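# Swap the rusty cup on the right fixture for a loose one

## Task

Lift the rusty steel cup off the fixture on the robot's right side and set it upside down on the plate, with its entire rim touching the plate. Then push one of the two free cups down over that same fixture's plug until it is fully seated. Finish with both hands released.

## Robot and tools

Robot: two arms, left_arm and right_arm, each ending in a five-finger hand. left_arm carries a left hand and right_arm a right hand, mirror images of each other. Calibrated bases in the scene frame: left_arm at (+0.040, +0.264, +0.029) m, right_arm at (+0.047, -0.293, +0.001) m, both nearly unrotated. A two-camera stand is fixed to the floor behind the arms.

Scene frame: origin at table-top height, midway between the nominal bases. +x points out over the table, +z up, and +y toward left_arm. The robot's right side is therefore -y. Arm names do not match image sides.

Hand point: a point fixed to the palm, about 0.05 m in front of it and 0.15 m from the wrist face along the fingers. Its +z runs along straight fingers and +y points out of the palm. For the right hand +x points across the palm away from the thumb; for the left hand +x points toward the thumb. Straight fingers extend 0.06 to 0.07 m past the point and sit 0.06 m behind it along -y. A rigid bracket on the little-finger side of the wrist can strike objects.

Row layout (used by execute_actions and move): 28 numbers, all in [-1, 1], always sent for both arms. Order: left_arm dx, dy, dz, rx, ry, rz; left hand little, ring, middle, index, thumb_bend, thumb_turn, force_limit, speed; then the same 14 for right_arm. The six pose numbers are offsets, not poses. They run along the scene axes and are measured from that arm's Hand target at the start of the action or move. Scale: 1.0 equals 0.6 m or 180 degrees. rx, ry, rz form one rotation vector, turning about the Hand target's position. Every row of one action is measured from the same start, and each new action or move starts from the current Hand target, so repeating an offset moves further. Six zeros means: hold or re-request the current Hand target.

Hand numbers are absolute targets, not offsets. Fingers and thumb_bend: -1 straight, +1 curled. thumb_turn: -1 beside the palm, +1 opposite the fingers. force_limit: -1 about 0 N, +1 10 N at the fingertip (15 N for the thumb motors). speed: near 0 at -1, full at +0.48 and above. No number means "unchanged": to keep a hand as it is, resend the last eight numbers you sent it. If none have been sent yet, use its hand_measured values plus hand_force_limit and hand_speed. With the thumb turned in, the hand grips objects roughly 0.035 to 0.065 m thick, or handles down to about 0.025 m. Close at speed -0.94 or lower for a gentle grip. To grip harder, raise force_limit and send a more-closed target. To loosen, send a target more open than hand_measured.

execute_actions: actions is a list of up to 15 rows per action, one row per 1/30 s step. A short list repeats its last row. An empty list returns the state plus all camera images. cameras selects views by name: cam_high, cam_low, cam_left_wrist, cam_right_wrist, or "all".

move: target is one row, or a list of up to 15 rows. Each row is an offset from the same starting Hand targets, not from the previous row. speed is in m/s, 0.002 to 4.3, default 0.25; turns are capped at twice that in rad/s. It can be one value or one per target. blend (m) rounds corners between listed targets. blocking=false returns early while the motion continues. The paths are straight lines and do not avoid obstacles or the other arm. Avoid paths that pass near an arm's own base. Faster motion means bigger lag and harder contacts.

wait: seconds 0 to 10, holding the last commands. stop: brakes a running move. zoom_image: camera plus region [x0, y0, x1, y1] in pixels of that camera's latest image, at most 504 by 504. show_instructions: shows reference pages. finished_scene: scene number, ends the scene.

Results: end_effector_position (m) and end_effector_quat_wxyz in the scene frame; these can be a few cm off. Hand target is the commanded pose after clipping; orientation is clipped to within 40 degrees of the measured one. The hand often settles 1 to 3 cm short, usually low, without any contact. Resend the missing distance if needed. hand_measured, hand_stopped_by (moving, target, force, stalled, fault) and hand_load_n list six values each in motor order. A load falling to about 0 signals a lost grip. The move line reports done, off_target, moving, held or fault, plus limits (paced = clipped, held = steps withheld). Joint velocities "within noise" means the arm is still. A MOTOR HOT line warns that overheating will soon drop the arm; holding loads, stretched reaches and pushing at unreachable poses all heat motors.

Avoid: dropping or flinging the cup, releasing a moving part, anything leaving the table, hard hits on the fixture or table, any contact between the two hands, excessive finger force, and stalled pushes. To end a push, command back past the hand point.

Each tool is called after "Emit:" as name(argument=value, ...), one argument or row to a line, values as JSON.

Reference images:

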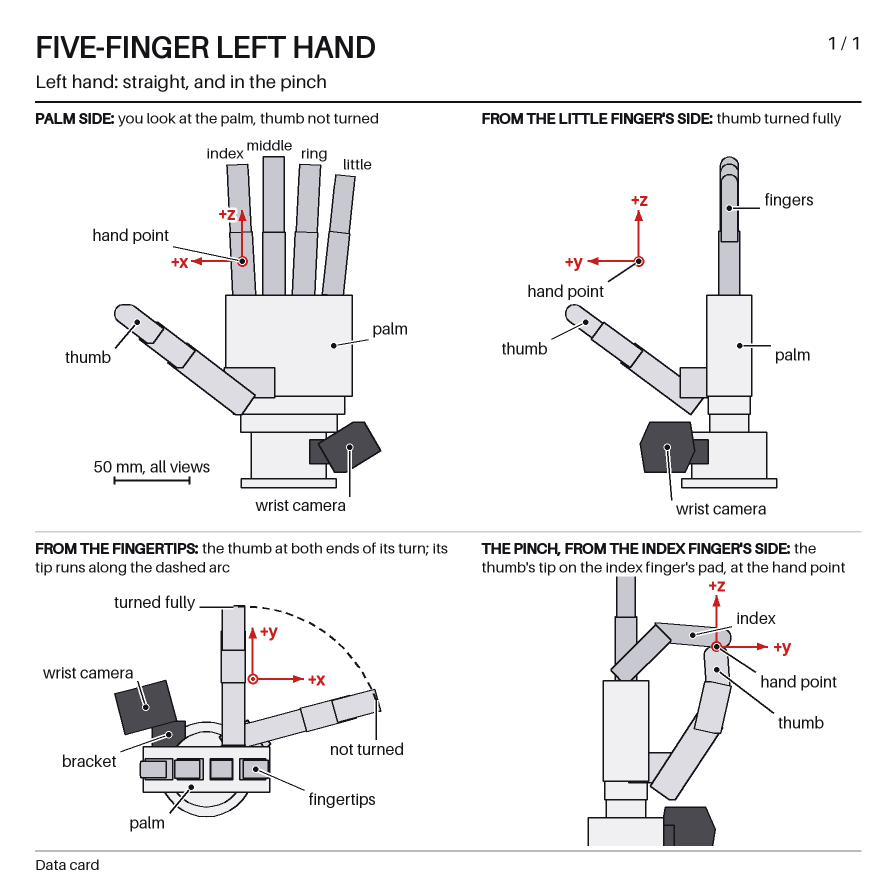

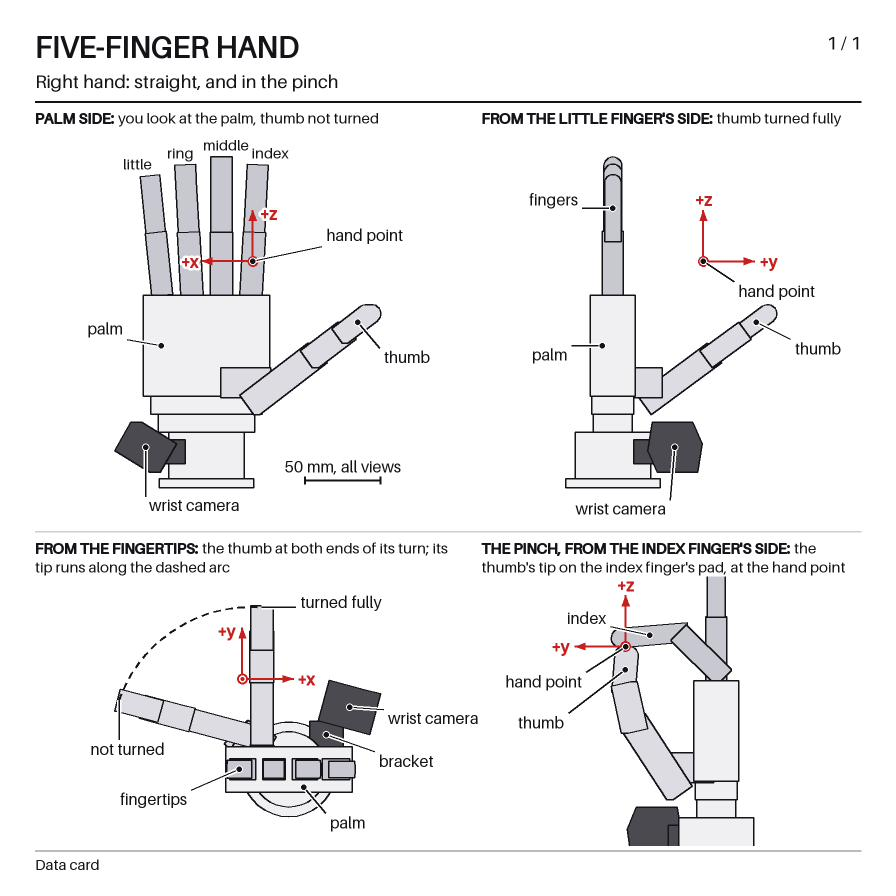

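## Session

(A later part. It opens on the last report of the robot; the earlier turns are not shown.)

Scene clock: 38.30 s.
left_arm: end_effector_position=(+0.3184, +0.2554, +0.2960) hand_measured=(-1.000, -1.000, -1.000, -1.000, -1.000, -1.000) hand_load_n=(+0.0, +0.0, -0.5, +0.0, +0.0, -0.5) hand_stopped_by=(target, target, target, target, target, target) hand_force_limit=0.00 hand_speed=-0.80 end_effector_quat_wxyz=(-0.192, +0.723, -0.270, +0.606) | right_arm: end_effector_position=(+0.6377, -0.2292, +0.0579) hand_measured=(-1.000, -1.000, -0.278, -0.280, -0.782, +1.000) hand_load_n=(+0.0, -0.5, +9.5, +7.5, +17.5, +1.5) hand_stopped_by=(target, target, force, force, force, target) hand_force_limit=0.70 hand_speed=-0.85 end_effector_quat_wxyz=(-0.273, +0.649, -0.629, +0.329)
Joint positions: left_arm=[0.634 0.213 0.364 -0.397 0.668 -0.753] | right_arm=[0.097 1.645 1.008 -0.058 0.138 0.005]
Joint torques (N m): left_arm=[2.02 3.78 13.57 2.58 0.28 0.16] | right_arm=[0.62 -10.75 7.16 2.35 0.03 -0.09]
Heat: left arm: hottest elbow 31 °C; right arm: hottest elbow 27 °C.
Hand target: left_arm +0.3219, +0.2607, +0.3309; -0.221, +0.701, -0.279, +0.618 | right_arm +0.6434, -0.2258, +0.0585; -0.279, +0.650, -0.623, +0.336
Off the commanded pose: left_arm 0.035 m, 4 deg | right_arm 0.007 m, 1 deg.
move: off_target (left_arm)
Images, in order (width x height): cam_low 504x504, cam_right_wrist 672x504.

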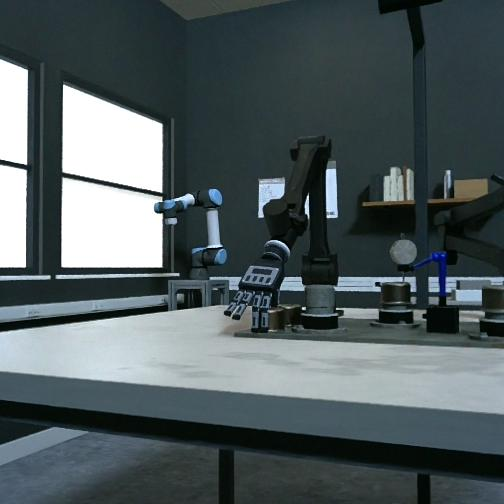

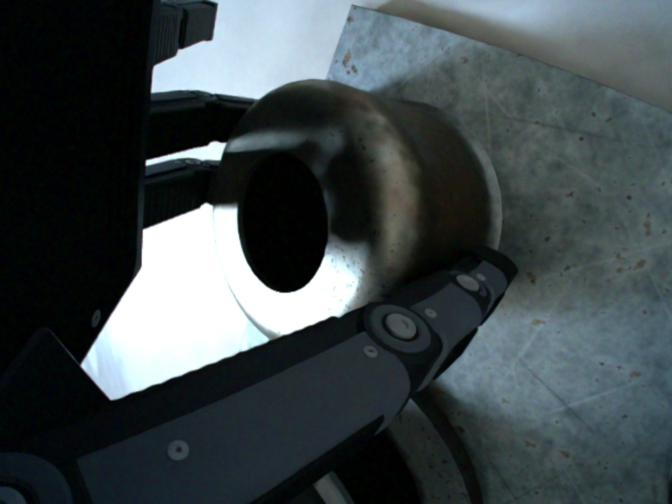

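Emit:
move(
  target=[
    [0,0,0,0,0,0,-1,-1,-1,-1,-1,-1,0,-0.8,0,0,0.01,0,0,0,-1,-1,-0.9,-0.85,-1,1,0.7,-0.5],
    [0,0,0,0,0,0,-1,-1,-1,-1,-1,-1,0,-0.8,0.01,0,0.25,0,0,0,-1,-1,-0.9,-0.85,-1,1,0.7,-0.5],
    [0,0,0,0,0,0,-1,-1,-1,-1,-1,-1,0,-0.8,-0.234,-0.016,0.25,0.028,0.008,0,-1,-1,-0.85,-0.75,-1,1,0.7,-0.5],
    [0,0,0,0,0,0,-1,-1,-1,-1,-1,-1,0,-0.8,-0.234,-0.016,0.119,0.028,0.008,0,-1,-1,-0.85,-0.75,-1,1,0.7,-0.5],
  ],
  cameras=["cam_right_wrist","cam_low","cam_high"],
  speed=[0.05,0.15,0.25,0.15],
  blend=[0,0.02,0.03,0],
)

Emit:
zoom_image(
  camera="cam_high",
  region=[100, 270, 260, 420],
)

Emit:
zoom_image(
  camera="cam_low",
  region=[220, 270, 360, 350],
)

Scene clock: 44.07 s.
left_arm: end_effector_position=(+0.3184, +0.2554, +0.2960) hand_measured=(-1.000, -1.000, -1.000, -1.000, -1.000, -1.000) hand_load_n=(+0.0, +0.0, +0.0, +0.0, +0.0, -0.5) hand_stopped_by=(target, target, target, target, target, target) hand_force_limit=0.00 hand_speed=-0.80 end_effector_quat_wxyz=(-0.192, +0.723, -0.270, +0.606) | right_arm: end_effector_position=(+0.4964, -0.2337, +0.1251) hand_measured=(-1.000, -1.000, -0.850, -0.750, -1.000, +1.000) hand_load_n=(+0.0, +0.0, +0.0, +0.0, +0.0, +0.0) hand_stopped_by=(target, target, target, target, target, target) hand_force_limit=0.70 hand_speed=-0.50 end_effector_quat_wxyz=(-0.290, +0.650, -0.638, +0.295)
Joint positions: left_arm=[0.634 0.213 0.364 -0.397 0.668 -0.753] | right_arm=[0.081 1.185 0.75 -0.285 0.062 0.038]
Joint torques (N m): left_arm=[1.96 3.78 13.59 2.58 0.29 0.16] | right_arm=[-0.5 -6.83 7.87 2.4 -0.18 0.1]
Heat: left arm: hottest elbow 32 °C; right arm: hottest elbow 27 °C.
Hand target: left_arm +0.3219, +0.2607, +0.3309; -0.221, +0.701, -0.279, +0.618 | right_arm +0.5030, -0.2355, +0.1299; -0.299, +0.641, -0.640, +0.300
Off the commanded pose: left_arm 0.035 m, 4 deg | right_arm 0.008 m, 2 deg.
move: off_target (left_arm); blend cut to 0 m at target 3
Images, in order (width x height): cam_high 504x504, cam_low 504x504, cam_right_wrist 672x504.

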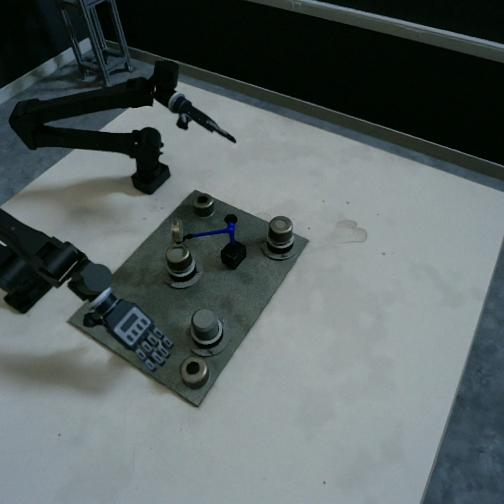

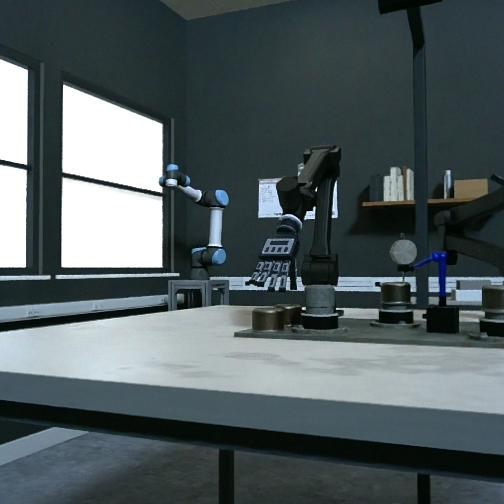

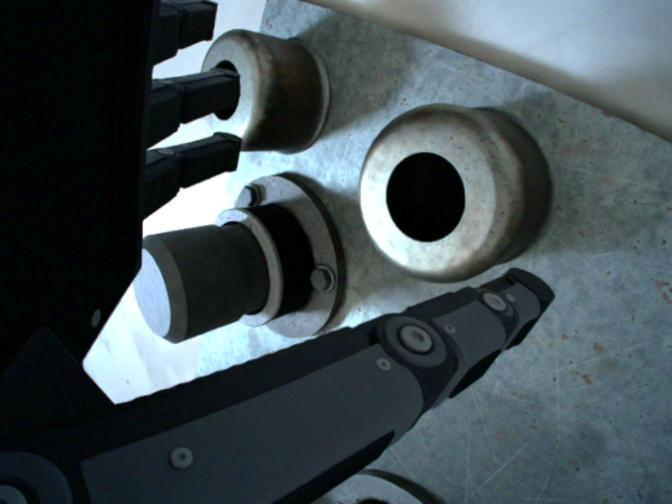

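Scaled by 3.150.

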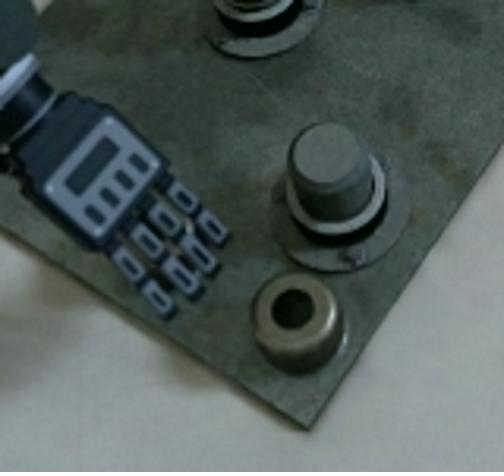

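Scaled by 3.600.

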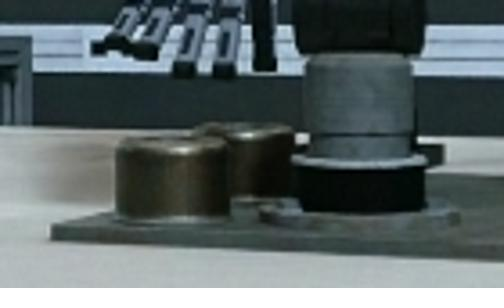

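Emit:
move(
  target=[0,0,0,0,0,0,-1,-1,-1,-1,-1,-1,0,-0.8,0.003,0.008,-0.0815,0,0,0,-1,-1,-0.85,-0.75,-1,1,0.7,-0.5],
  cameras=["cam_right_wrist"],
  speed=0.12,
)

Scene clock: 46.30 s.
left_arm: end_effector_position=(+0.3184, +0.2554, +0.2960) hand_measured=(-1.000, -1.000, -1.000, -1.000, -1.000, -1.000) hand_load_n=(+0.0, +0.0, +0.0, +0.0, +0.0, -0.5) hand_stopped_by=(target, target, target, target, target, target) hand_force_limit=0.00 hand_speed=-0.80 end_effector_quat_wxyz=(-0.192, +0.723, -0.270, +0.606) | right_arm: end_effector_position=(+0.4990, -0.2340, +0.0771) hand_measured=(-1.000, -1.000, -0.850, -0.750, -1.000, +1.000) hand_load_n=(-0.5, +0.0, +0.0, -0.5, +0.0, +0.0) hand_stopped_by=(target, target, target, target, target, target) hand_force_limit=0.70 hand_speed=-0.50 end_effector_quat_wxyz=(-0.290, +0.646, -0.641, +0.295)
Joint positions: left_arm=[0.634 0.213 0.364 -0.397 0.668 -0.753] | right_arm=[0.081 1.271 0.674 -0.123 0.067 0.046]
Joint torques (N m): left_arm=[2.02 3.72 13.59 2.58 0.29 0.16] | right_arm=[1.32 -7.47 7.41 2.4 -0.03 0.11]
Heat: left arm: hottest elbow 32 °C; right arm: hottest elbow 27 °C.
Hand target: left_arm +0.3219, +0.2607, +0.3309; -0.221, +0.701, -0.279, +0.618 | right_arm +0.5047, -0.2307, +0.0810; -0.299, +0.641, -0.640, +0.300
Off the commanded pose: left_arm 0.035 m, 4 deg | right_arm 0.008 m, 1 deg.
move: off_target (left_arm)
Images, in order (width x height): cam_right_wrist 672x504.

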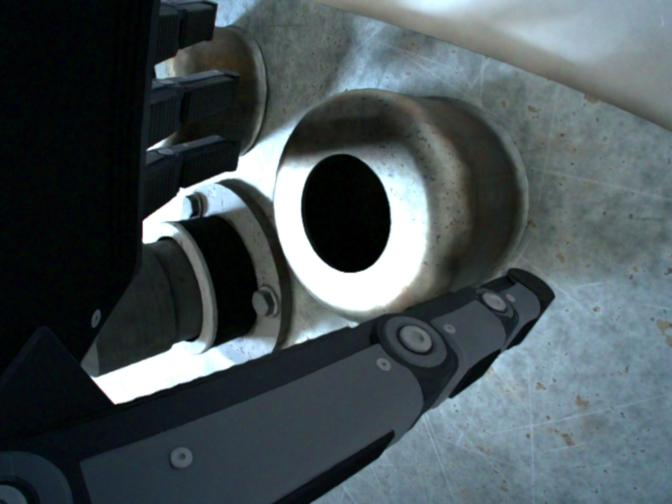

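Emit:
move(
  target=[
    [0,0,0,0,0,0,-1,-1,-1,-1,-1,-1,0,-0.8,0.0,-0.013,-0.041,0,0,0,-1,-1,-0.85,-0.75,-1,1,0.7,-0.5],
    [0,0,0,0,0,0,-1,-1,-1,-1,-1,-1,0,-0.8,0.0,-0.013,-0.041,0,0,0,-1,-1,0.3,0.3,0,1,-0.6,-0.8],
    [0,0,0,0,0,0,-1,-1,-1,-1,-1,-1,0,-0.8,0.0,-0.013,-0.041,0,0,0,-1,-1,0.4,0.4,0.1,1,0.4,-0.85],
  ],
  cameras=["cam_right_wrist","cam_low"],
  speed=0.06,
)

Scene clock: 50.67 s.
left_arm: end_effector_position=(+0.3184, +0.2554, +0.2960) hand_measured=(-1.000, -1.000, -1.000, -1.000, -1.000, -1.000) hand_load_n=(+0.0, +0.0, +0.0, +0.0, +0.0, -0.5) hand_stopped_by=(target, target, target, target, target, target) hand_force_limit=0.00 hand_speed=-0.80 end_effector_quat_wxyz=(-0.192, +0.723, -0.270, +0.606) | right_arm: end_effector_position=(+0.5004, -0.2357, +0.0548) hand_measured=(-1.000, -1.000, -0.294, -0.284, -0.778, +1.000) hand_load_n=(+0.0, +0.0, +8.5, +7.5, +16.0, +1.0) hand_stopped_by=(target, target, force, force, force, target) hand_force_limit=0.40 hand_speed=-0.85 end_effector_quat_wxyz=(-0.296, +0.644, -0.641, +0.295)
Joint positions: left_arm=[0.634 0.213 0.364 -0.397 0.668 -0.753] | right_arm=[0.072 1.319 0.638 -0.029 0.055 0.046]
Joint torques (N m): left_arm=[2.02 3.78 13.59 2.59 0.29 0.16] | right_arm=[-0.97 -7.77 6.94 2.02 -0.15 -0.07]
Heat: left arm: hottest elbow 33 °C; right arm: hottest elbow 26 °C.
Hand target: left_arm +0.3219, +0.2607, +0.3309; -0.221, +0.701, -0.279, +0.618 | right_arm +0.5047, -0.2385, +0.0564; -0.299, +0.641, -0.640, +0.300
Off the commanded pose: left_arm 0.035 m, 4 deg | right_arm 0.005 m, 1 deg.
move: off_target (left_arm)
Images, in order (width x height): cam_low 504x504, cam_right_wrist 672x504.

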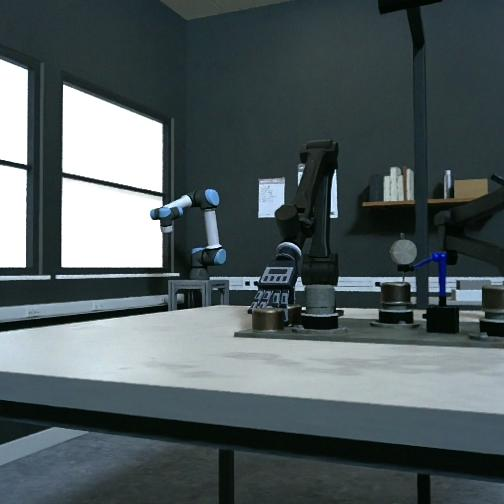

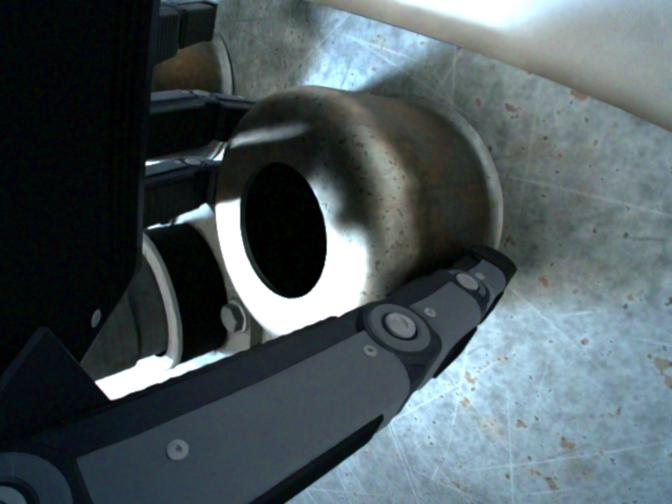

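Emit:
move(
  target=[
    [0,0,0,0,0,0,-1,-1,-1,-1,-1,-1,0,-0.8,0.025,0.0,0.31,0,-0.01,0,-1,-1,0.4,0.4,0.1,1,0.4,-0.85],
    [0,0,0,0,0,0,-1,-1,-1,-1,-1,-1,0,-0.8,0.187,0.2,0.31,0,-0.01,0,-1,-1,0.4,0.4,0.1,1,0.4,-0.85],
  ],
  cameras=["cam_right_wrist","cam_low"],
  speed=[0.12,0.12],
  blend=[0.02,0],
)

Emit:
zoom_image(
  camera="cam_low",
  region=[280, 240, 360, 320],
)

Scene clock: 56.40 s.
left_arm: end_effector_position=(+0.3184, +0.2554, +0.2960) hand_measured=(-1.000, -1.000, -1.000, -1.000, -1.000, -1.000) hand_load_n=(+0.0, +0.0, +0.0, +0.0, +0.0, -0.5) hand_stopped_by=(target, target, target, target, target, target) hand_force_limit=0.00 hand_speed=-0.80 end_effector_quat_wxyz=(-0.192, +0.723, -0.270, +0.606) | right_arm: end_effector_position=(+0.5952, -0.1276, +0.1995) hand_measured=(-1.000, -1.000, -0.294, -0.284, -0.778, +1.000) hand_load_n=(-0.5, +0.0, +6.5, +8.5, +14.5, +0.5) hand_stopped_by=(target, target, force, force, force, target) hand_force_limit=0.40 hand_speed=-0.85 end_effector_quat_wxyz=(-0.277, +0.654, -0.639, +0.295)
Joint positions: left_arm=[0.634 0.213 0.364 -0.397 0.668 -0.753] | right_arm=[0.299 1.445 1.21 -0.529 0.236 0.178]
Joint torques (N m): left_arm=[2.02 3.78 13.59 2.59 0.29 0.16] | right_arm=[0.21 -11.52 13.52 1.26 0.11 0.15]
Heat: left arm: hottest elbow 33 °C; right arm: hottest elbow 27 °C.
Hand target: left_arm +0.3219, +0.2607, +0.3309; -0.221, +0.701, -0.279, +0.618 | right_arm +0.6169, -0.1186, +0.2424; -0.309, +0.636, -0.636, +0.310
Off the commanded pose: left_arm 0.035 m, 4 deg | right_arm 0.049 m, 5 deg.
move: off_target (left_arm, right_arm)
Images, in order (width x height): cam_low 504x504, cam_right_wrist 672x504.

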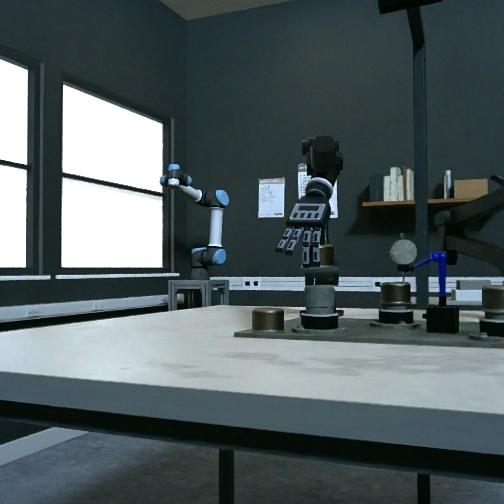

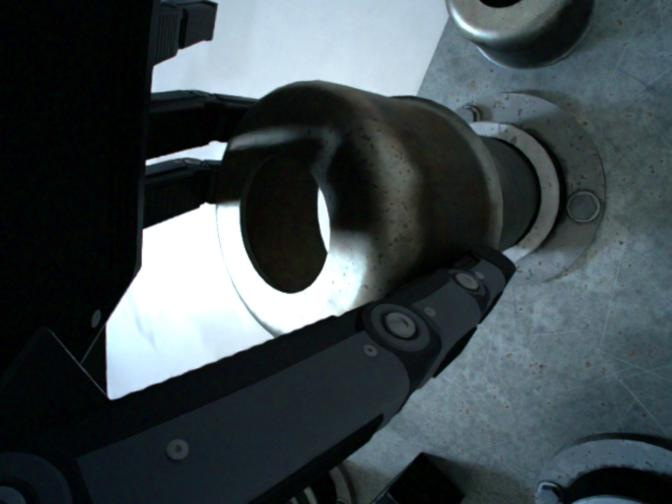

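Scaled by 6.300.

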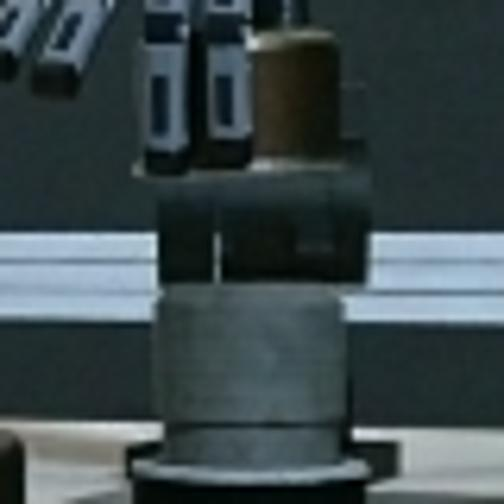

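Emit:
move(
  target=[0,0,0,0,0,0,-1,-1,-1,-1,-1,-1,0,-0.8,-0.008,0.002,-0.089,-0.014,0.008,0,-1,-1,0.4,0.4,0.1,1,0.4,-0.85],
  cameras=["cam_right_wrist","cam_low"],
  speed=[0.08],
)

Emit:
zoom_image(
  camera="cam_low",
  region=[297, 258, 343, 304],
)

Scene clock: 58.57 s.
left_arm: end_effector_position=(+0.3184, +0.2554, +0.2960) hand_measured=(-1.000, -1.000, -1.000, -1.000, -1.000, -1.000) hand_load_n=(-0.5, +0.0, +0.0, +0.0, +0.0, -0.5) hand_stopped_by=(target, target, target, target, target, target) hand_force_limit=0.00 hand_speed=-0.80 end_effector_quat_wxyz=(-0.192, +0.723, -0.270, +0.606) | right_arm: end_effector_position=(+0.6028, -0.1236, +0.1705) hand_measured=(-1.000, -1.000, -0.294, -0.284, -0.778, +1.000) hand_load_n=(-0.5, +0.0, +6.5, +8.5, +14.5, +0.5) hand_stopped_by=(target, target, force, force, force, target) hand_force_limit=0.40 hand_speed=-0.85 end_effector_quat_wxyz=(-0.265, +0.655, -0.639, +0.304)
Joint positions: left_arm=[0.634 0.213 0.364 -0.397 0.668 -0.753] | right_arm=[0.314 1.493 1.186 -0.469 0.272 0.178]
Joint torques (N m): left_arm=[1.96 3.72 13.59 2.59 0.29 0.16] | right_arm=[0.21 -11.99 8.81 2.58 0.13 -0.05]
Heat: left arm: hottest elbow 34 °C; right arm: hottest elbow 27 °C.
Hand target: left_arm +0.3219, +0.2607, +0.3309; -0.221, +0.701, -0.279, +0.618 | right_arm +0.6121, -0.1173, +0.1890; -0.287, +0.647, -0.632, +0.316
Off the commanded pose: left_arm 0.035 m, 4 deg | right_arm 0.022 m, 3 deg.
move: off_target (left_arm, right_arm)
Images, in order (width x height): cam_low 504x504, cam_right_wrist 672x504.

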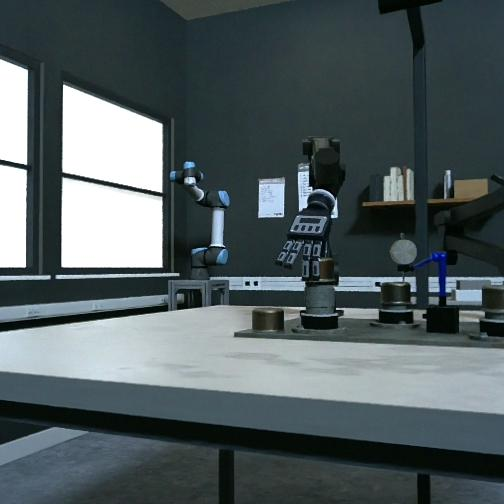

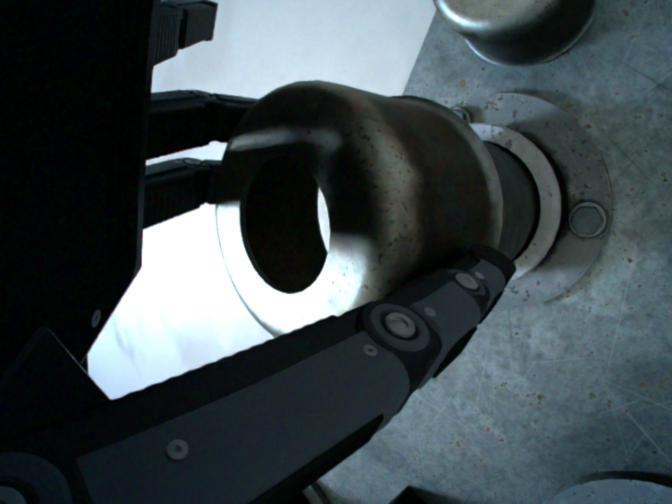

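Scaled by 10.957.

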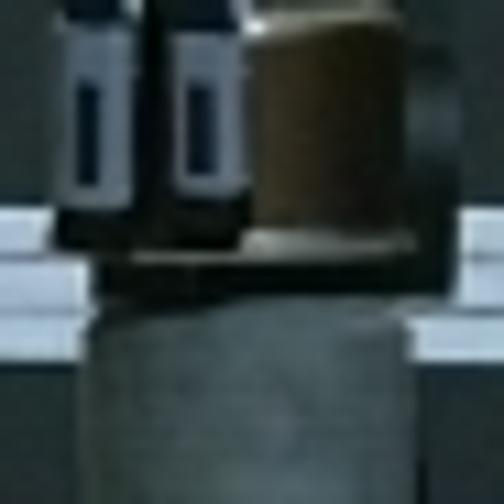

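Emit:
move(
  target=[0,0,0,0,0,0,-1,-1,-1,-1,-1,-1,0,-0.8,0.002,0.0075,-0.006,0,0,0,-1,-1,0.4,0.4,0.1,1,0.4,-0.85],
  cameras=["cam_right_wrist","cam_low"],
  speed=[0.06],
)

Emit:
zoom_image(
  camera="cam_low",
  region=[297, 258, 343, 304],
)

Scene clock: 61.73 s.
left_arm: end_effector_position=(+0.3184, +0.2554, +0.2960) hand_measured=(-1.000, -1.000, -1.000, -1.000, -1.000, -1.000) hand_load_n=(+0.0, +0.0, +0.0, +0.0, +0.0, +0.0) hand_stopped_by=(target, target, target, target, target, target) hand_force_limit=0.00 hand_speed=-0.80 end_effector_quat_wxyz=(-0.192, +0.723, -0.270, +0.606) | right_arm: end_effector_position=(+0.6034, -0.1197, +0.1686) hand_measured=(-1.000, -1.000, -0.294, -0.284, -0.778, +1.000) hand_load_n=(+0.0, +0.0, +6.5, +8.5, +14.5, +0.5) hand_stopped_by=(target, target, force, force, force, target) hand_force_limit=0.40 hand_speed=-0.85 end_effector_quat_wxyz=(-0.266, +0.656, -0.637, +0.305)
Joint positions: left_arm=[0.634 0.213 0.364 -0.397 0.668 -0.753] | right_arm=[0.322 1.498 1.186 -0.462 0.278 0.178]
Joint torques (N m): left_arm=[1.96 3.78 13.56 2.59 0.29 0.16] | right_arm=[0.32 -12.04 8.96 2.62 0.16 0.05]
Heat: left arm: hottest elbow 34 °C; right arm: hottest elbow 27 °C.
Hand target: left_arm +0.3219, +0.2607, +0.3309; -0.221, +0.701, -0.279, +0.618 | right_arm +0.6133, -0.1127, +0.1854; -0.287, +0.647, -0.632, +0.316
Off the commanded pose: left_arm 0.035 m, 4 deg | right_arm 0.021 m, 3 deg.
move: off_target (left_arm, right_arm)
Images, in order (width x height): cam_low 504x504, cam_right_wrist 672x504.

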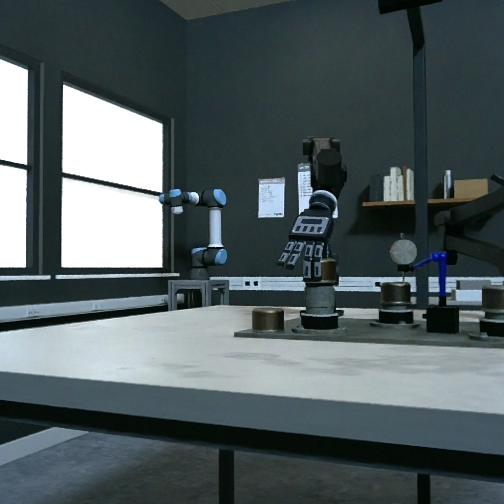

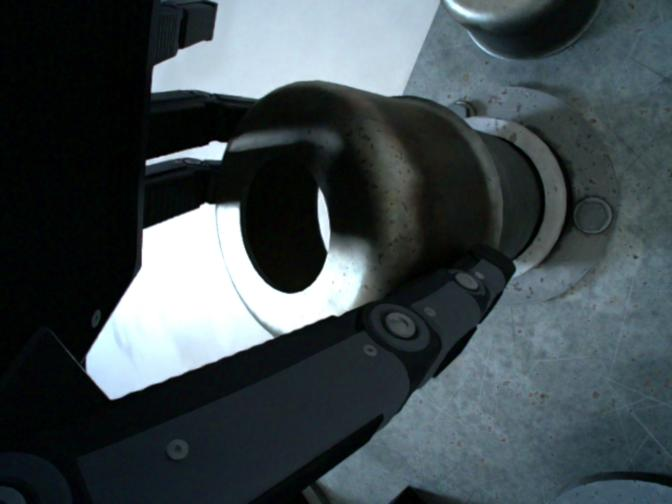

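Scaled by 10.957.

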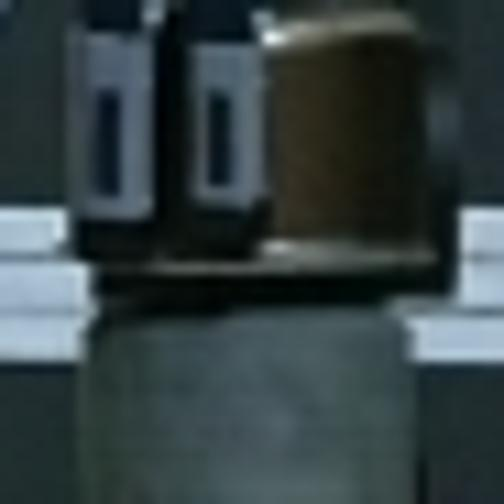

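Emit:
move(
  target=[0,0,0,0,0,0,-1,-1,-1,-1,-1,-1,0,-0.8,-0.004,0.0,-0.036,0,-0.005,0,-1,-1,0.4,0.4,0.1,1,0.4,-0.85],
  cameras=["cam_right_wrist","cam_low"],
  speed=[0.04],
)

Emit:
zoom_image(
  camera="cam_low",
  region=[297, 258, 343, 304],
)

Scene clock: 63.23 s.
left_arm: end_effector_position=(+0.3184, +0.2554, +0.2960) hand_measured=(-1.000, -1.000, -1.000, -1.000, -1.000, -1.000) hand_load_n=(+0.0, +0.0, +0.0, +0.0, +0.0, +0.0) hand_stopped_by=(target, target, target, target, target, target) hand_force_limit=0.00 hand_speed=-0.80 end_effector_quat_wxyz=(-0.192, +0.723, -0.270, +0.606) | right_arm: end_effector_position=(+0.6009, -0.1201, +0.1477) hand_measured=(-1.000, -1.000, -0.294, -0.284, -0.778, +1.000) hand_load_n=(+0.0, +0.0, +6.5, +8.5, +14.5, +0.5) hand_stopped_by=(target, target, force, force, force, target) hand_force_limit=0.40 hand_speed=-0.85 end_effector_quat_wxyz=(-0.270, +0.653, -0.635, +0.310)
Joint positions: left_arm=[0.634 0.213 0.364 -0.397 0.668 -0.753] | right_arm=[0.325 1.505 1.129 -0.385 0.285 0.178]
Joint torques (N m): left_arm=[1.96 3.78 13.59 2.58 0.29 0.17] | right_arm=[0.44 -11.75 8.64 2.58 0.16 0.02]
Heat: left arm: hottest elbow 34 °C; right arm: hottest elbow 27 °C.
Hand target: left_arm +0.3219, +0.2607, +0.3309; -0.221, +0.701, -0.279, +0.618 | right_arm +0.6109, -0.1128, +0.1639; -0.292, +0.644, -0.630, +0.321
Off the commanded pose: left_arm 0.035 m, 4 deg | right_arm 0.020 m, 3 deg.
move: off_target (left_arm, right_arm)
Images, in order (width x height): cam_low 504x504, cam_right_wrist 672x504.

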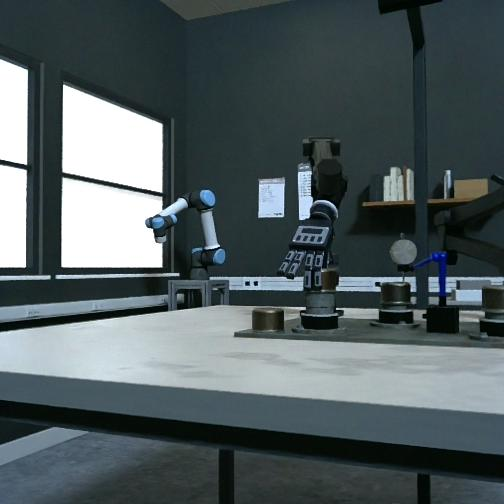

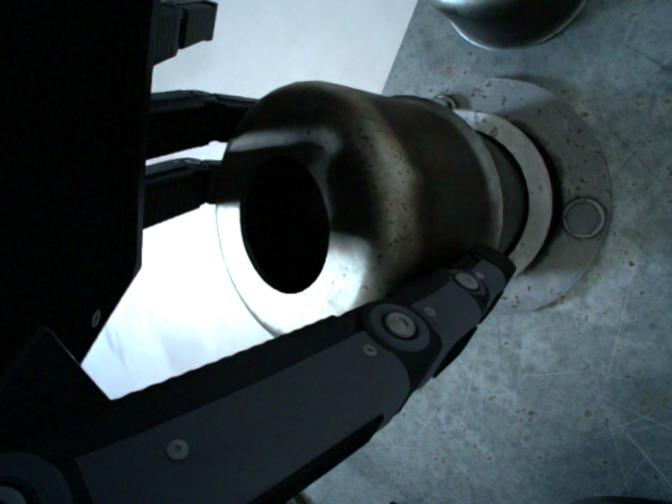

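Scaled by 10.957.

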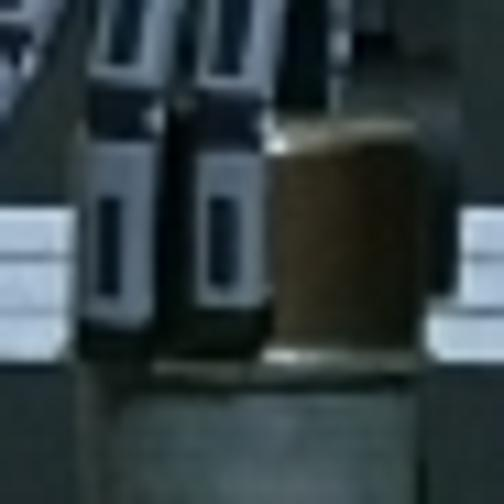

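Emit:
move(
  target=[0,0,0,0,0,0,-1,-1,-1,-1,-1,-1,0,-0.8,-0.001,0.0,-0.04,0,-0.005,0,-1,-1,0.4,0.4,0.1,1,0.4,-0.85],
  cameras=["cam_right_wrist","cam_low"],
  speed=[0.04],
)

Emit:
zoom_image(
  camera="cam_low",
  region=[290, 262, 350, 322],
)

Scene clock: 64.63 s.
left_arm: end_effector_position=(+0.3184, +0.2554, +0.2960) hand_measured=(-1.000, -1.000, -1.000, -1.000, -1.000, -1.000) hand_load_n=(+0.0, +0.0, +0.0, +0.0, +0.0, +0.0) hand_stopped_by=(target, target, target, target, target, target) hand_force_limit=0.00 hand_speed=-0.80 end_effector_quat_wxyz=(-0.192, +0.723, -0.270, +0.606) | right_arm: end_effector_position=(+0.6010, -0.1204, +0.1245) hand_measured=(-1.000, -1.000, -0.294, -0.284, -0.778, +1.000) hand_load_n=(+0.0, +0.0, +6.5, +8.5, +15.0, +0.5) hand_stopped_by=(target, target, force, force, force, target) hand_force_limit=0.40 hand_speed=-0.85 end_effector_quat_wxyz=(-0.277, +0.649, -0.634, +0.316)
Joint positions: left_arm=[0.634 0.213 0.364 -0.397 0.668 -0.753] | right_arm=[0.326 1.523 1.075 -0.294 0.29 0.178]
Joint torques (N m): left_arm=[1.96 3.78 13.59 2.58 0.29 0.16] | right_arm=[0.73 -12.34 8.38 2.62 0.12 -0.04]
Heat: left arm: hottest elbow 34 °C; right arm: hottest elbow 27 °C.
Hand target: left_arm +0.3219, +0.2607, +0.3309; -0.221, +0.701, -0.279, +0.618 | right_arm +0.6103, -0.1128, +0.1398; -0.297, +0.642, -0.628, +0.326
Off the commanded pose: left_arm 0.035 m, 4 deg | right_arm 0.020 m, 3 deg.
move: off_target (left_arm, right_arm)
Images, in order (width x height): cam_low 504x504, cam_right_wrist 672x504.

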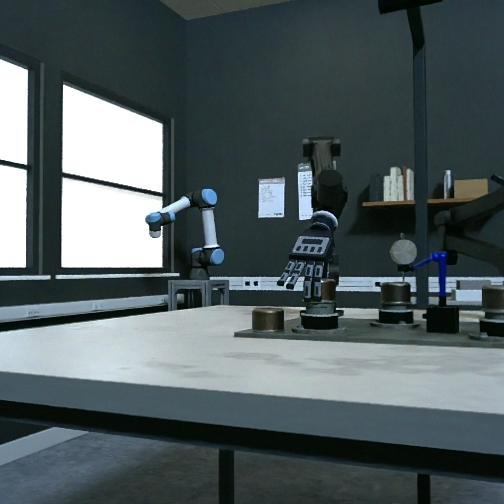

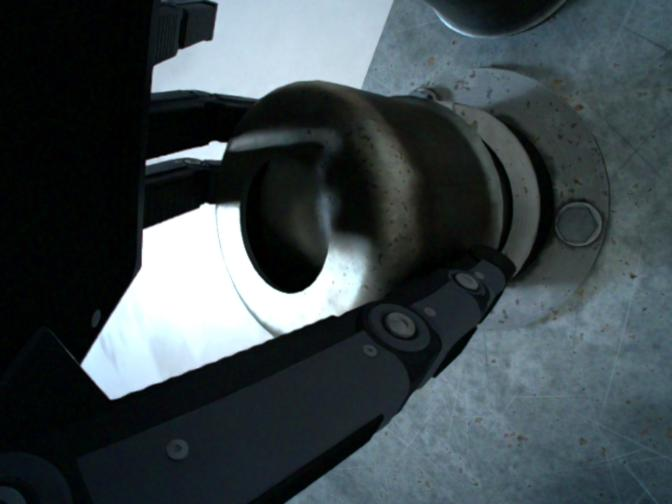

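Scaled by 8.400.

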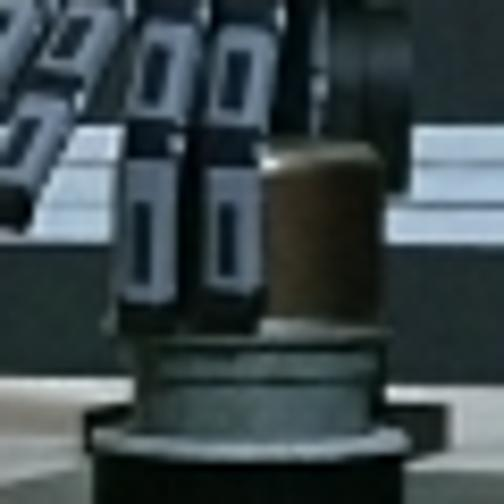

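Emit:
move(
  target=[0,0,0,0,0,0,-1,-1,-1,-1,-1,-1,0,-0.8,-0.002,0.0,-0.03,0,-0.002,0,-1,-1,0.4,0.4,0.1,1,0.4,-0.85],
  cameras=["cam_right_wrist","cam_low"],
  speed=[0.04],
)

Emit:
zoom_image(
  camera="cam_low",
  region=[290, 262, 350, 322],
)

Scene clock: 66.00 s.
left_arm: end_effector_position=(+0.3184, +0.2554, +0.2960) hand_measured=(-1.000, -1.000, -1.000, -1.000, -1.000, -1.000) hand_load_n=(+0.0, +0.0, +0.0, -0.5, +0.0, -0.5) hand_stopped_by=(target, target, target, target, target, target) hand_force_limit=0.00 hand_speed=-0.80 end_effector_quat_wxyz=(-0.192, +0.723, -0.270, +0.606) | right_arm: end_effector_position=(+0.6013, -0.1200, +0.1123) hand_measured=(-1.000, -1.000, -0.294, -0.284, -0.778, +1.000) hand_load_n=(+0.0, +0.0, +5.0, +8.0, +15.0, +0.5) hand_stopped_by=(target, target, force, force, force, target) hand_force_limit=0.40 hand_speed=-0.85 end_effector_quat_wxyz=(-0.282, +0.646, -0.633, +0.320)
Joint positions: left_arm=[0.634 0.213 0.364 -0.397 0.668 -0.753] | right_arm=[0.328 1.534 1.045 -0.237 0.294 0.178]
Joint torques (N m): left_arm=[2.02 3.72 13.59 2.58 0.29 0.16] | right_arm=[0.62 -11.11 7.91 2.71 0.11 -0.07]
Heat: left arm: hottest elbow 34 °C; right arm: hottest elbow 27 °C.
Hand target: left_arm +0.3219, +0.2607, +0.3309; -0.221, +0.701, -0.279, +0.618 | right_arm +0.6092, -0.1128, +0.1219; -0.299, +0.640, -0.627, +0.328
Off the commanded pose: left_arm 0.035 m, 4 deg | right_arm 0.014 m, 2 deg.
move: off_target (left_arm, right_arm)
Images, in order (width x height): cam_low 504x504, cam_right_wrist 672x504.

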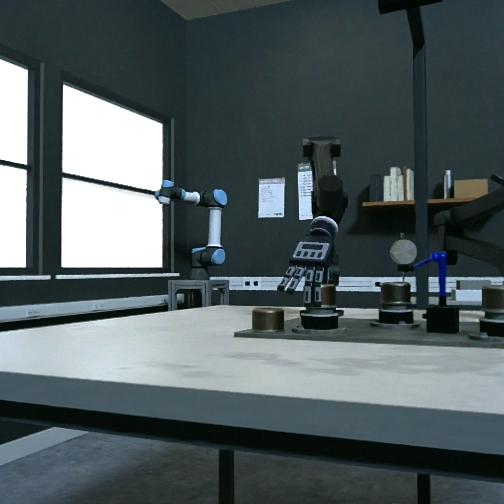

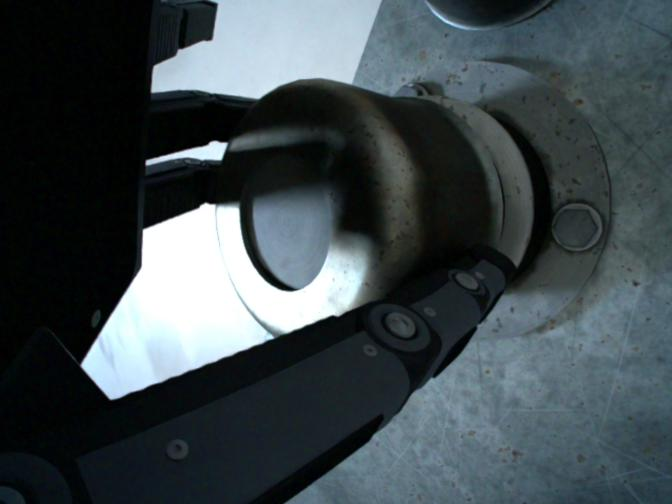

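Scaled by 8.400.

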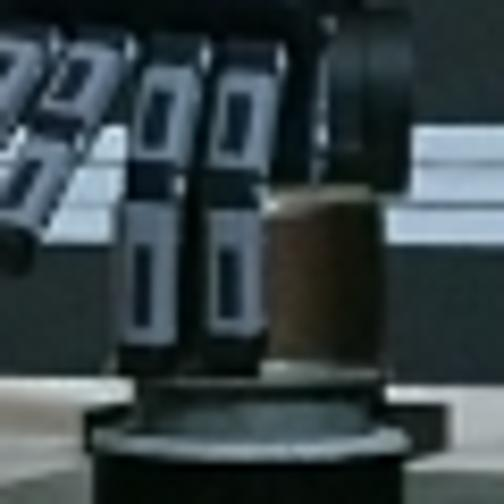

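Emit:
move(
  target=[0,0,0,0,0,0,-1,-1,-1,-1,-1,-1,0,-0.8,-0.003,0.0,-0.018,0,0,0,-1,-1,0.4,0.4,0.1,1,0.4,-0.85],
  cameras=["cam_right_wrist","cam_low"],
  speed=[0.04],
)

Emit:
zoom_image(
  camera="cam_low",
  region=[290, 262, 350, 322],
)

Scene clock: 67.20 s.
left_arm: end_effector_position=(+0.3184, +0.2554, +0.2960) hand_measured=(-1.000, -1.000, -1.000, -1.000, -1.000, -1.000) hand_load_n=(+0.0, +0.0, +0.0, +0.0, +0.0, +0.0) hand_stopped_by=(target, target, target, target, target, target) hand_force_limit=0.00 hand_speed=-0.80 end_effector_quat_wxyz=(-0.192, +0.723, -0.270, +0.606) | right_arm: end_effector_position=(+0.6010, -0.1199, +0.1106) hand_measured=(-1.000, -1.000, -0.294, -0.284, -0.778, +1.000) hand_load_n=(+0.0, +0.0, +3.5, +7.0, +15.0, -0.5) hand_stopped_by=(target, target, force, force, force, target) hand_force_limit=0.40 hand_speed=-0.85 end_effector_quat_wxyz=(-0.287, +0.643, -0.632, +0.324)
Joint positions: left_arm=[0.634 0.213 0.364 -0.397 0.668 -0.753] | right_arm=[0.33 1.532 1.03 -0.212 0.297 0.178]
Joint torques (N m): left_arm=[2.02 3.78 13.59 2.58 0.29 0.16] | right_arm=[0.21 -10.11 7.42 3.1 -0.03 -0.05]
Heat: left arm: hottest elbow 34 °C; right arm: hottest elbow 27 °C.
Hand target: left_arm +0.3219, +0.2607, +0.3309; -0.221, +0.701, -0.279, +0.618 | right_arm +0.6073, -0.1127, +0.1110; -0.299, +0.641, -0.627, +0.328
Off the commanded pose: left_arm 0.035 m, 4 deg | right_arm 0.010 m, 2 deg.
move: off_target (left_arm)
Images, in order (width x height): cam_low 504x504, cam_right_wrist 672x504.

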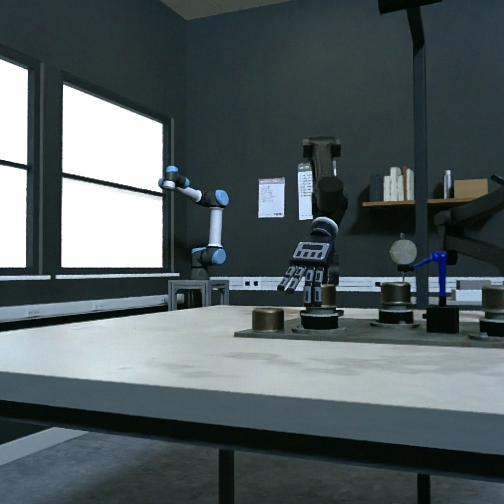

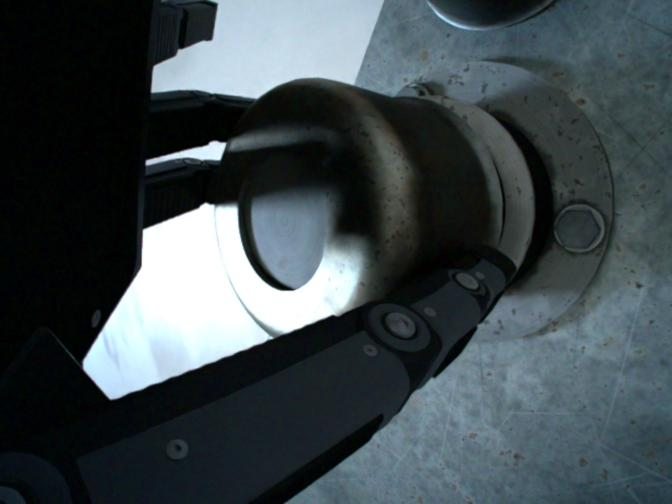

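Scaled by 8.400.

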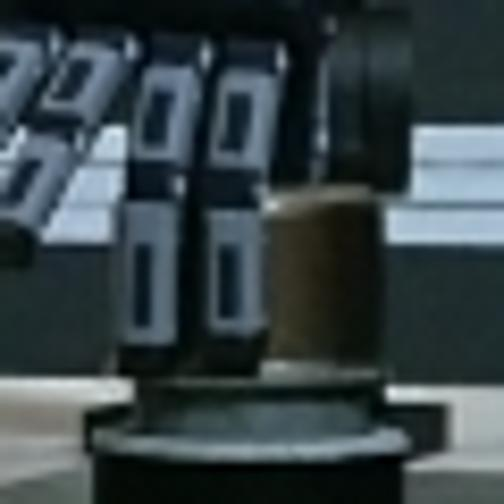

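Emit:
move(
  target=[
    [0,0,0,0,0,0,-1,-1,-1,-1,-1,-1,0,-0.8,0.0,0.0,0.006,0,0,0,-1,-1,-0.95,-0.9,-1,1,0.4,-0.6],
    [0,0,0,0,0,0,-1,-1,-1,-1,-1,-1,0,-0.8,0.01,0.0,0.2,0,0,0,-1,-1,-0.95,-0.9,-1,1,0.4,-0.6],
  ],
  cameras=["cam_right_wrist","cam_low","cam_high"],
  speed=[0.04,0.12],
)

Emit:
zoom_image(
  camera="cam_low",
  region=[230, 260, 430, 350],
)

Emit:
zoom_image(
  camera="cam_high",
  region=[140, 280, 260, 410],
)

Scene clock: 70.27 s.
left_arm: end_effector_position=(+0.3184, +0.2554, +0.2960) hand_measured=(-1.000, -1.000, -1.000, -1.000, -1.000, -1.000) hand_load_n=(+0.0, +0.0, +0.0, -0.5, +0.0, -0.5) hand_stopped_by=(target, target, target, target, target, target) hand_force_limit=0.00 hand_speed=-0.80 end_effector_quat_wxyz=(-0.192, +0.723, -0.270, +0.606) | right_arm: end_effector_position=(+0.5995, -0.1192, +0.1965) hand_measured=(-1.000, -1.000, -0.950, -0.900, -1.000, +1.000) hand_load_n=(+0.0, +0.0, +0.0, +0.0, +0.0, +0.0) hand_stopped_by=(target, target, target, target, target, target) hand_force_limit=0.40 hand_speed=-0.60 end_effector_quat_wxyz=(-0.275, +0.650, -0.633, +0.317)
Joint positions: left_arm=[0.634 0.213 0.364 -0.397 0.668 -0.753] | right_arm=[0.331 1.454 1.2 -0.489 0.296 0.177]
Joint torques (N m): left_arm=[2.02 3.78 13.59 2.59 0.29 0.15] | right_arm=[0.73 -11.69 12.27 1.03 -0.09 -0.09]
Heat: left arm: hottest elbow 35 °C; right arm: hottest elbow 27 °C.
Hand target: left_arm +0.3219, +0.2607, +0.3309; -0.221, +0.701, -0.279, +0.618 | right_arm +0.6133, -0.1129, +0.2311; -0.299, +0.640, -0.627, +0.328
Off the commanded pose: left_arm 0.035 m, 4 deg | right_arm 0.038 m, 3 deg.
move: off_target (left_arm, right_arm)
Images, in order (width x height): cam_high 504x504, cam_low 504x504, cam_right_wrist 672x504.

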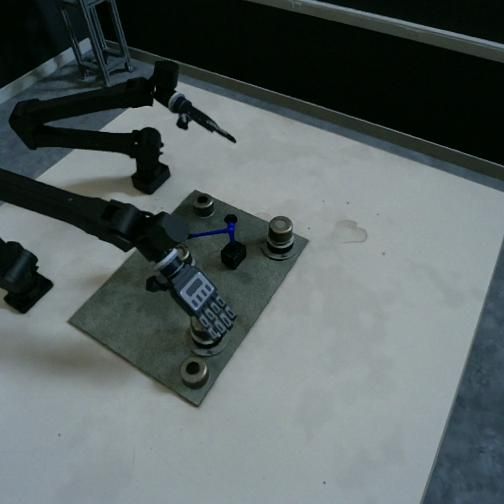

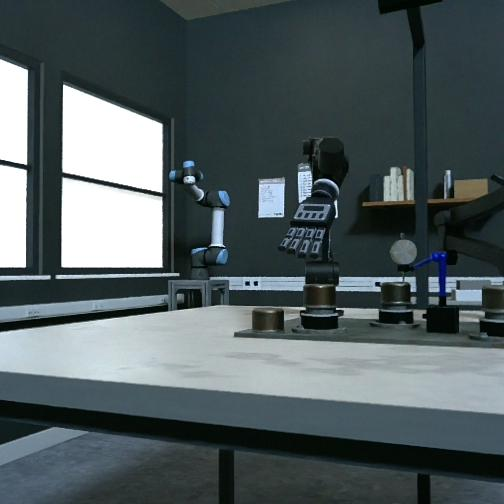

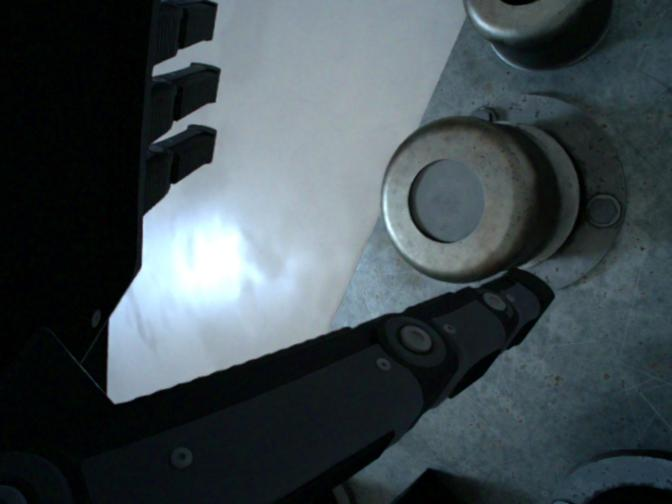

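Scaled by 2.520.

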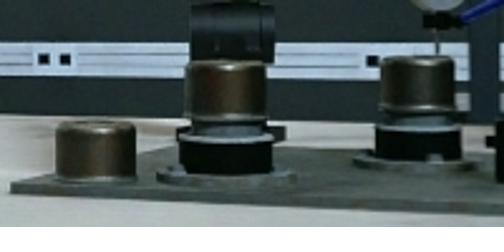

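Scaled by 3.877.

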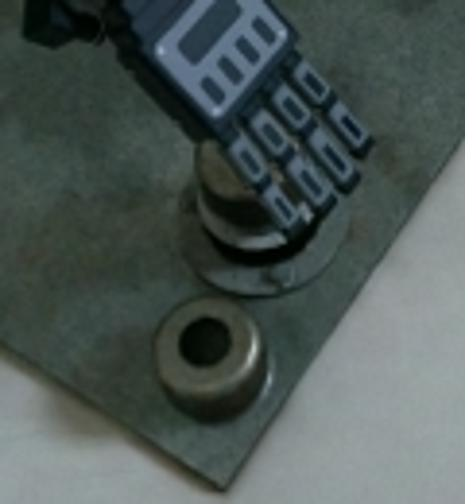

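Emit:
finished_scene(
  scene=3,
)

The scene is finished: the task was done.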